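# Fold the oven's glass door fully down, oven upright

## Task

Swing the oven's glass door open until it lies fully down, keep the oven upright on its feet, and finish with neither arm in contact with the oven.

## Robot and tools

Robot: two arms, left_arm and right_arm, each with a two-finger gripper. Base poses in the scene frame: left_arm at (+0.032, +0.333, +0.015) m, quat_wxyz (+1.000, 0, 0, -0.011); right_arm at (-0.005, -0.240, +0.044) m, quat_wxyz (+1.000, 0, 0, -0.002). A camera stand sits behind the arms.

Scene frame: origin at table-top height, halfway between the nominal bases; +x points out over the table, +z up, left_arm lies on the +y side (arm names do not match image sides). Reported hand positions (end_effector_position, metres) and orientations (end_effector_quat_wxyz) use this frame and may be off by a few centimetres, more when the arm reaches far. The reported point sits between the finger pads, just under 1 cm behind the tips. Gripper axes: fingers extend along its +z, open and close along its y.

Command rows. Every row is one flat list of 14 numbers covering both arms: dx, dy, dz, rx, ry, rz, opening for left_arm, then the same seven for right_arm. The six pose numbers are OFFSETS, not poses, expressed along the arm's own Hand target axes, counted from the Hand target at the moment the action (or move) begins, never from the previous row. Scale: 1.0 equals 0.6 m for dx, dy, dz and 180 degrees for rx, ry, rz, which form a single rotation vector. Range -1 to 1. Sending the same offset twice moves the arm twice. To leave an arm alone, give its six pose numbers as 0. Opening is absolute, not an offset: +1 fully open (about 87 mm between pads), 0 about 31 to 49 mm, -1 closed; in between is proportional. Always resend the opening you want, since 0 is itself a command. The controller limits each step's commanded orientation to 40 degrees from the measured one.

execute_actions(actions, cameras): actions is a list of up to 15 actions; each action is a list of up to 15 rows, each row a 1/30 s control step; a short action repeats its final row until 15 steps. An empty actions list returns state plus all camera images. cameras: list of names, ["all"], or [] ; an unknown name invalidates the call.

move(target, speed, blend, opening_speed, blocking, cameras): drives each gripper along a straight line toward target, either one 14-number row or a list of up to 15 rows; every row's offsets count from the same starting Hand targets. speed is path top speed in m/s, 0.002 to 2.9, default 0.25 (turn rate up to twice that in rad/s); one value or one per target. blend in metres rounds corners between listed targets; 0 stops at each. opening_speed (0.2 or more, per second on the -1 to +1 scale) ramps finger changes. blocking=false returns after about 0.5 s while the move continues. Moves stop after 10 s total. Paths do not avoid obstacles or the other arm; faster moves lag and overshoot more, especially with the arm nearly straight. Don't route a path close to an arm's own base, which can whip the elbow around. The result adds a move: line giving the outcome (done, off_target, moving, held, fault) and limits (paced means the sent pose was clipped, held means steps were withheld).

wait(seconds): 0 to 3600; sends nothing new, lets a running move continue. stop(): brakes the running move. zoom_image(camera, region): region [x0, y0, x1, y1] in pixels of that camera's newest image, at most 504 by 504; camera is one of cam_head_left, cam_head_right, cam_left_wrist, cam_right_wrist. finished_scene(scene): ends the current scene, given its number; irreversible, and nothing else should be called in the same reply after it.

Results: Hand target is the last commanded pose after clipping; the next offsets start there. The gripper often stops short of it because of friction or weight; another execute_actions call requests it again, otherwise send the gap as an offset. Tool commands show each gripper's current command; grip_measured reads the finger motor on the command scale. Joint positions list waist, shoulder, elbow, wrist pitch, wrist yaw, wrist roll, then gripper (0 closed to 1 open). Joint ranges in rad: waist -2.618 to 3.054, shoulder 0 to 3.142, elbow 0 to 3.142 (straight at 2.901), wrist pitch and yaw -1.571 to 1.571, roll -2.094 to 2.094. Joint torques have per-unit offsets and noise; the first three wrap at ±28 N m. Joint velocities may be summarised as within noise. Step readings list intermediate hand positions for execute_actions calls only.

Cameras: cam_head_left and cam_head_right (504x504, on one fixed bar above and behind), cam_left_wrist and cam_right_wrist (896x504, on the hands). Calibrations are approximate; wrist views can lag while moving.

Cautions: a blocked arm keeps pushing until commanded back past its gripper, heating motors; 75 °C brings MOTOR HOT, 90 °C folds that arm away for good, 100 °C makes it collapse. Avoid stretching arms out for long. Contact force rises with speed and with how far the target lies beyond the contact point, so approach the door gently. Don't let the arms, grippers or wrist cameras collide or squeeze each other; the clearance check does not guard the grippers. The wrist-camera cable touching anything counts as contact; too much force on it is harmful. Don't knock the oven over, slam the door, hit fixtures hard, or let anything drop off the table. Small moves may not happen or may drift sideways; check each result and correct tilt. Finally retract both grippers clear of the oven before finishing.

Each tool is called after "Call:" in YAML: its name, and indented under it one key for each argument.

## Session

Call:
execute_actions:
  actions: []
  cameras: ["cam_head_left","cam_head_right"]

Call:
zoom_image:
  camera: "cam_head_left"
  region: [290, 230, 390, 330]

Call:
zoom_image:
  camera: "cam_head_left"
  region: [150, 230, 250, 330]

Scene clock: 0.00 s.
left_arm: end_effector_position=(+0.3988, +0.3365, +0.0580) grip_measured=+1.000 end_effector_quat_wxyz=(+0.547, -0.020, +0.836, +0.043) | right_arm: end_effector_position=(+0.3800, -0.2629, +0.0842) grip_measured=+1.000 end_effector_quat_wxyz=(+0.552, +0.051, +0.831, +0.042)
Joint positions: left_arm=[-0.04 1.485 0.355 0.717 -0.15 -0.01 1] | right_arm=[-0.127 1.578 0.409 0.767 -0.135 0.081 1]
Joint velocities: within noise
Joint torques (N m): no reading
Motor temperatures (°C): left_arm=[24 30 32 25 24 25 25] | right_arm=[24 27 37 28 25 25 24]
Heat: left arm: 32 °C; right arm: 37 °C.
Hand target: left_arm +0.4046, +0.3362, +0.0679; +0.561, -0.021, +0.827, +0.042 | right_arm +0.3866, -0.2637, +0.0958; +0.568, +0.048, +0.821, +0.041
Tool commands: left_gripper/opening=+1.0 right_gripper/opening=+1.0
Images, in order (width x height): cam_head_left 504x504, cam_head_right 504x504.

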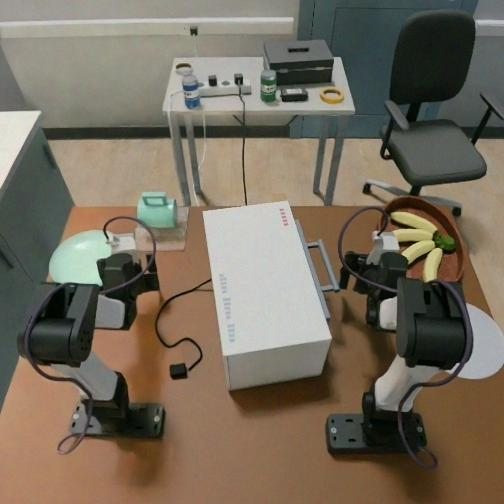

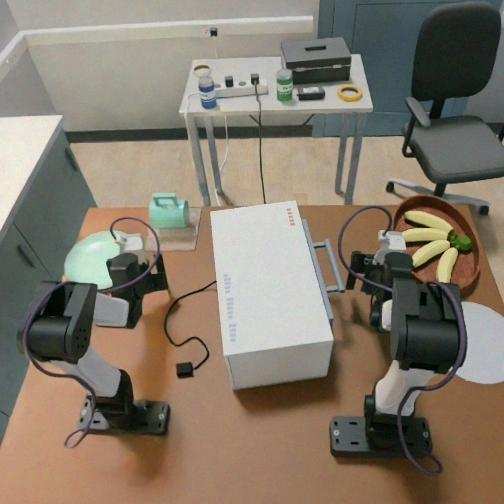

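Scaled by 5.040.

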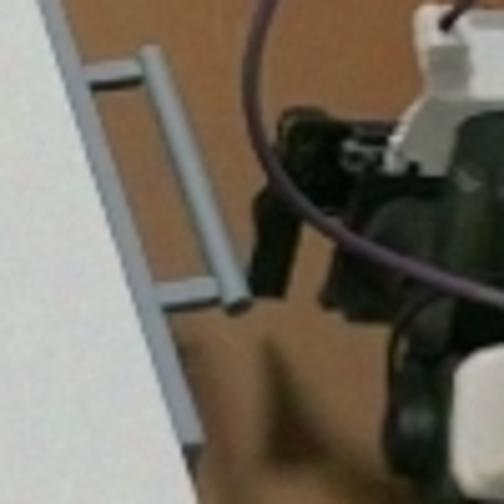

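Scaled by 5.040.

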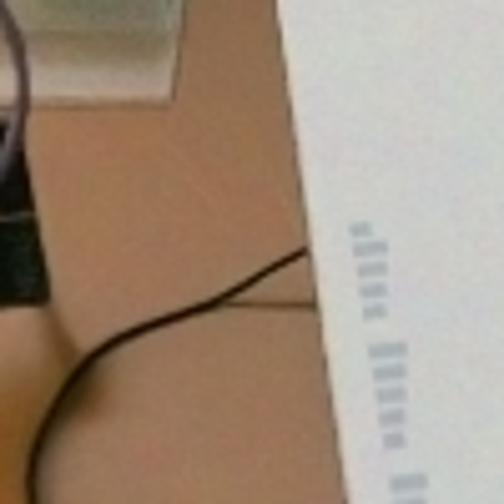

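Call:
move:
  target:
    - [0,0,0,0,0,0,1,-0.1274,0.0404,-0.0965,-0.086,0.099,0.07,-0.15]
    - [0,0,0,0,0,0,1,-0.1439,0.1118,-0.1267,-0.1716,0.1984,0.139,-0.15]
  speed: 0.5
  blend: [0.04,0]
  cameras: ["cam_right_wrist"]

Scene clock: 13.23 s.
left_arm: end_effector_position=(+0.3988, +0.3365, +0.0580) grip_measured=+1.000 end_effector_quat_wxyz=(+0.547, -0.020, +0.836, +0.043) | right_arm: end_effector_position=(+0.3399, -0.2107, +0.2014) grip_measured=-0.150 end_effector_quat_wxyz=(+0.253, +0.073, +0.888, +0.378)
Joint positions: left_arm=[-0.04 1.485 0.355 0.717 -0.15 -0.01 1] | right_arm=[-0.313 1.592 1.218 -0.75 -0.863 0.056 0.425]
Joint torques (N m): left_arm=[-0.42 -5.6 5.22 2.39 -0.11 0.03] | right_arm=[0.43 -5.01 9.35 1.11 -0.53 -0.13]
Heat: left arm: 33 °C; right arm: 38 °C.
Hand target: left_arm +0.4046, +0.3362, +0.0679; +0.561, -0.021, +0.827, +0.042 | right_arm +0.3479, -0.2091, +0.2110; +0.264, +0.056, +0.883, +0.384
Off the commanded pose: left_arm 0.011 m, 2 deg | right_arm 0.013 m, 3 deg.
move: off_target (right_arm)
cam_right_wrist: T_world_to_cam=[[0.05982, -0.72103, -0.69032, -0.03777], [-0.94646, -0.26075, 0.19033, 0.24916], [-0.31724, 0.64197, -0.69802, 0.52731]] pos_world=[0.40536, -0.30078, 0.29458]

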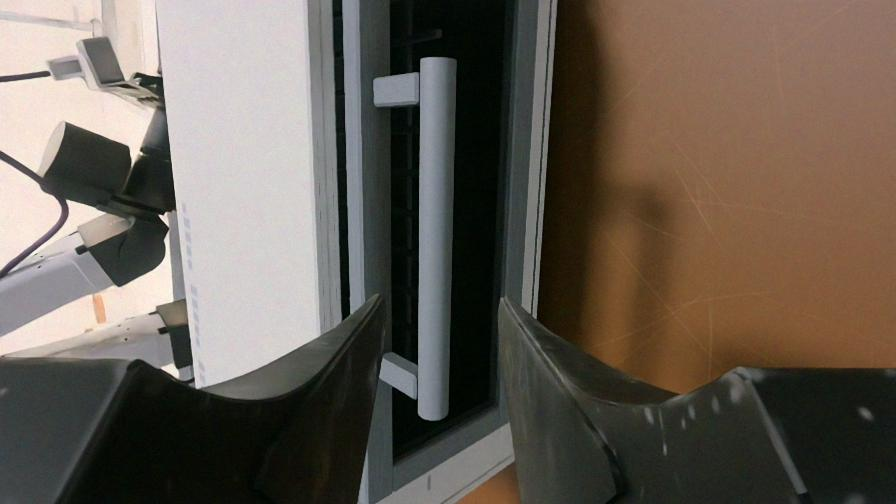

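Call:
move:
  target:
    - [0,0,0,0,0,0,1,0.0678,-0.0113,0.0905,0,0,0,-0.2]
    - [0,0,0,0,0,0,1,0.0523,-0.1103,0.0698,0,0,0,-0.2]
    - [0,0,0,0,0,0,1,0.0093,-0.093,0.0124,0,0,0,-0.2]
    - [0,0,0,0,0,0,1,0.0235,-0.0007,0.0313,0,0,0,-0.2]
    - [0,0,0,0,0,0,1,0.0674,-0.0073,0.09,0,0,0,-0.2]
    - [0,0,0,0,0,0,1,0.0515,-0.0539,0.0688,0,0,0,-0.2]
    - [0,0,0,0,0,0,1,0.0597,-0.1241,0.0797,0,0,0,-0.2]
    - [0,0,0,0,0,0,1,0.0818,-0.1855,0.1092,0,0,0,-0.2]
    - [0,0,0,0,0,0,1,0.1077,-0.2276,0.1437,0,0,0,-0.2]
    - [0,0,0,0,0,0,1,0.1077,-0.2276,-0.0063,0,0,0,-0.2]
  speed: [0.2,0.12,0.25,0.25,0.15,0.15,0.15,0.15,0.1,0.3]
  blend: [0.005,0,0.01,0.01,0.006,0.01,0.01,0.01,0,0]
  cameras: ["cam_right_wrist","cam_head_left"]

Scene clock: 24.80 s.
left_arm: end_effector_position=(+0.3988, +0.3365, +0.0580) grip_measured=+1.000 end_effector_quat_wxyz=(+0.547, -0.020, +0.836, +0.043) | right_arm: end_effector_position=(+0.2950, -0.2825, +0.0791) grip_measured=-0.200 end_effector_quat_wxyz=(+0.243, +0.070, +0.888, +0.383)
Joint positions: left_arm=[-0.04 1.485 0.355 0.717 -0.15 -0.01 1] | right_arm=[-0.59 1.832 1.002 -0.673 -0.941 -0.402 0.4]
Joint torques (N m): left_arm=[-0.39 -5.67 5.09 2.4 -0.09 0.01] | right_arm=[-0.5 -6.95 7.64 0.62 -0.65 -0.11]
Motor temperatures (°C): left_arm=[24 31 34 31 24 25 25] | right_arm=[24 29 40 31 25 25 24]
Heat: left arm: 34 °C; right arm: 40 °C.
Hand target: left_arm +0.4046, +0.3362, +0.0679; +0.561, -0.021, +0.827, +0.042 | right_arm +0.3050, -0.2874, +0.0891; +0.264, +0.056, +0.883, +0.384
Off the commanded pose: left_arm 0.011 m, 2 deg | right_arm 0.015 m, 3 deg.
move: off_target (right_arm)
cam_right_wrist: T_world_to_cam=[[0.06073, -0.71416, -0.69734, -0.16898], [-0.93945, -0.27696, 0.20181, 0.20374], [-0.33726, 0.64286, -0.68774, 0.47917]] pos_world=[0.36327, -0.3723, 0.17059]
Images, in order (width x height): cam_head_left 504x504, cam_right_wrist 896x504.

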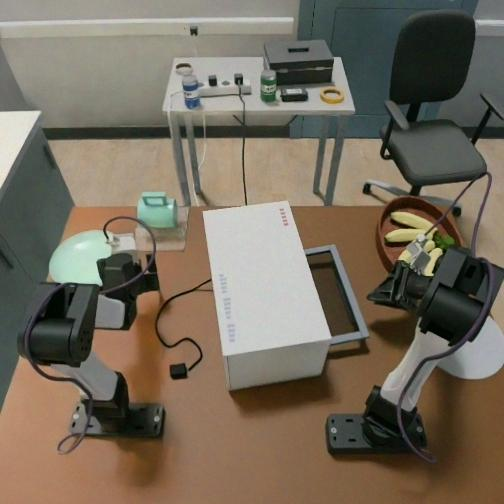

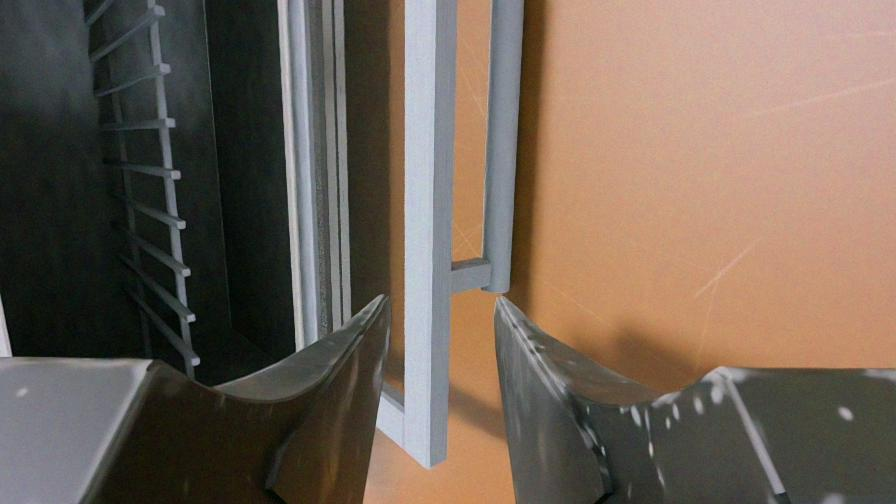

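Call:
finished_scene:
  scene: 3

The scene is finished: the task was done.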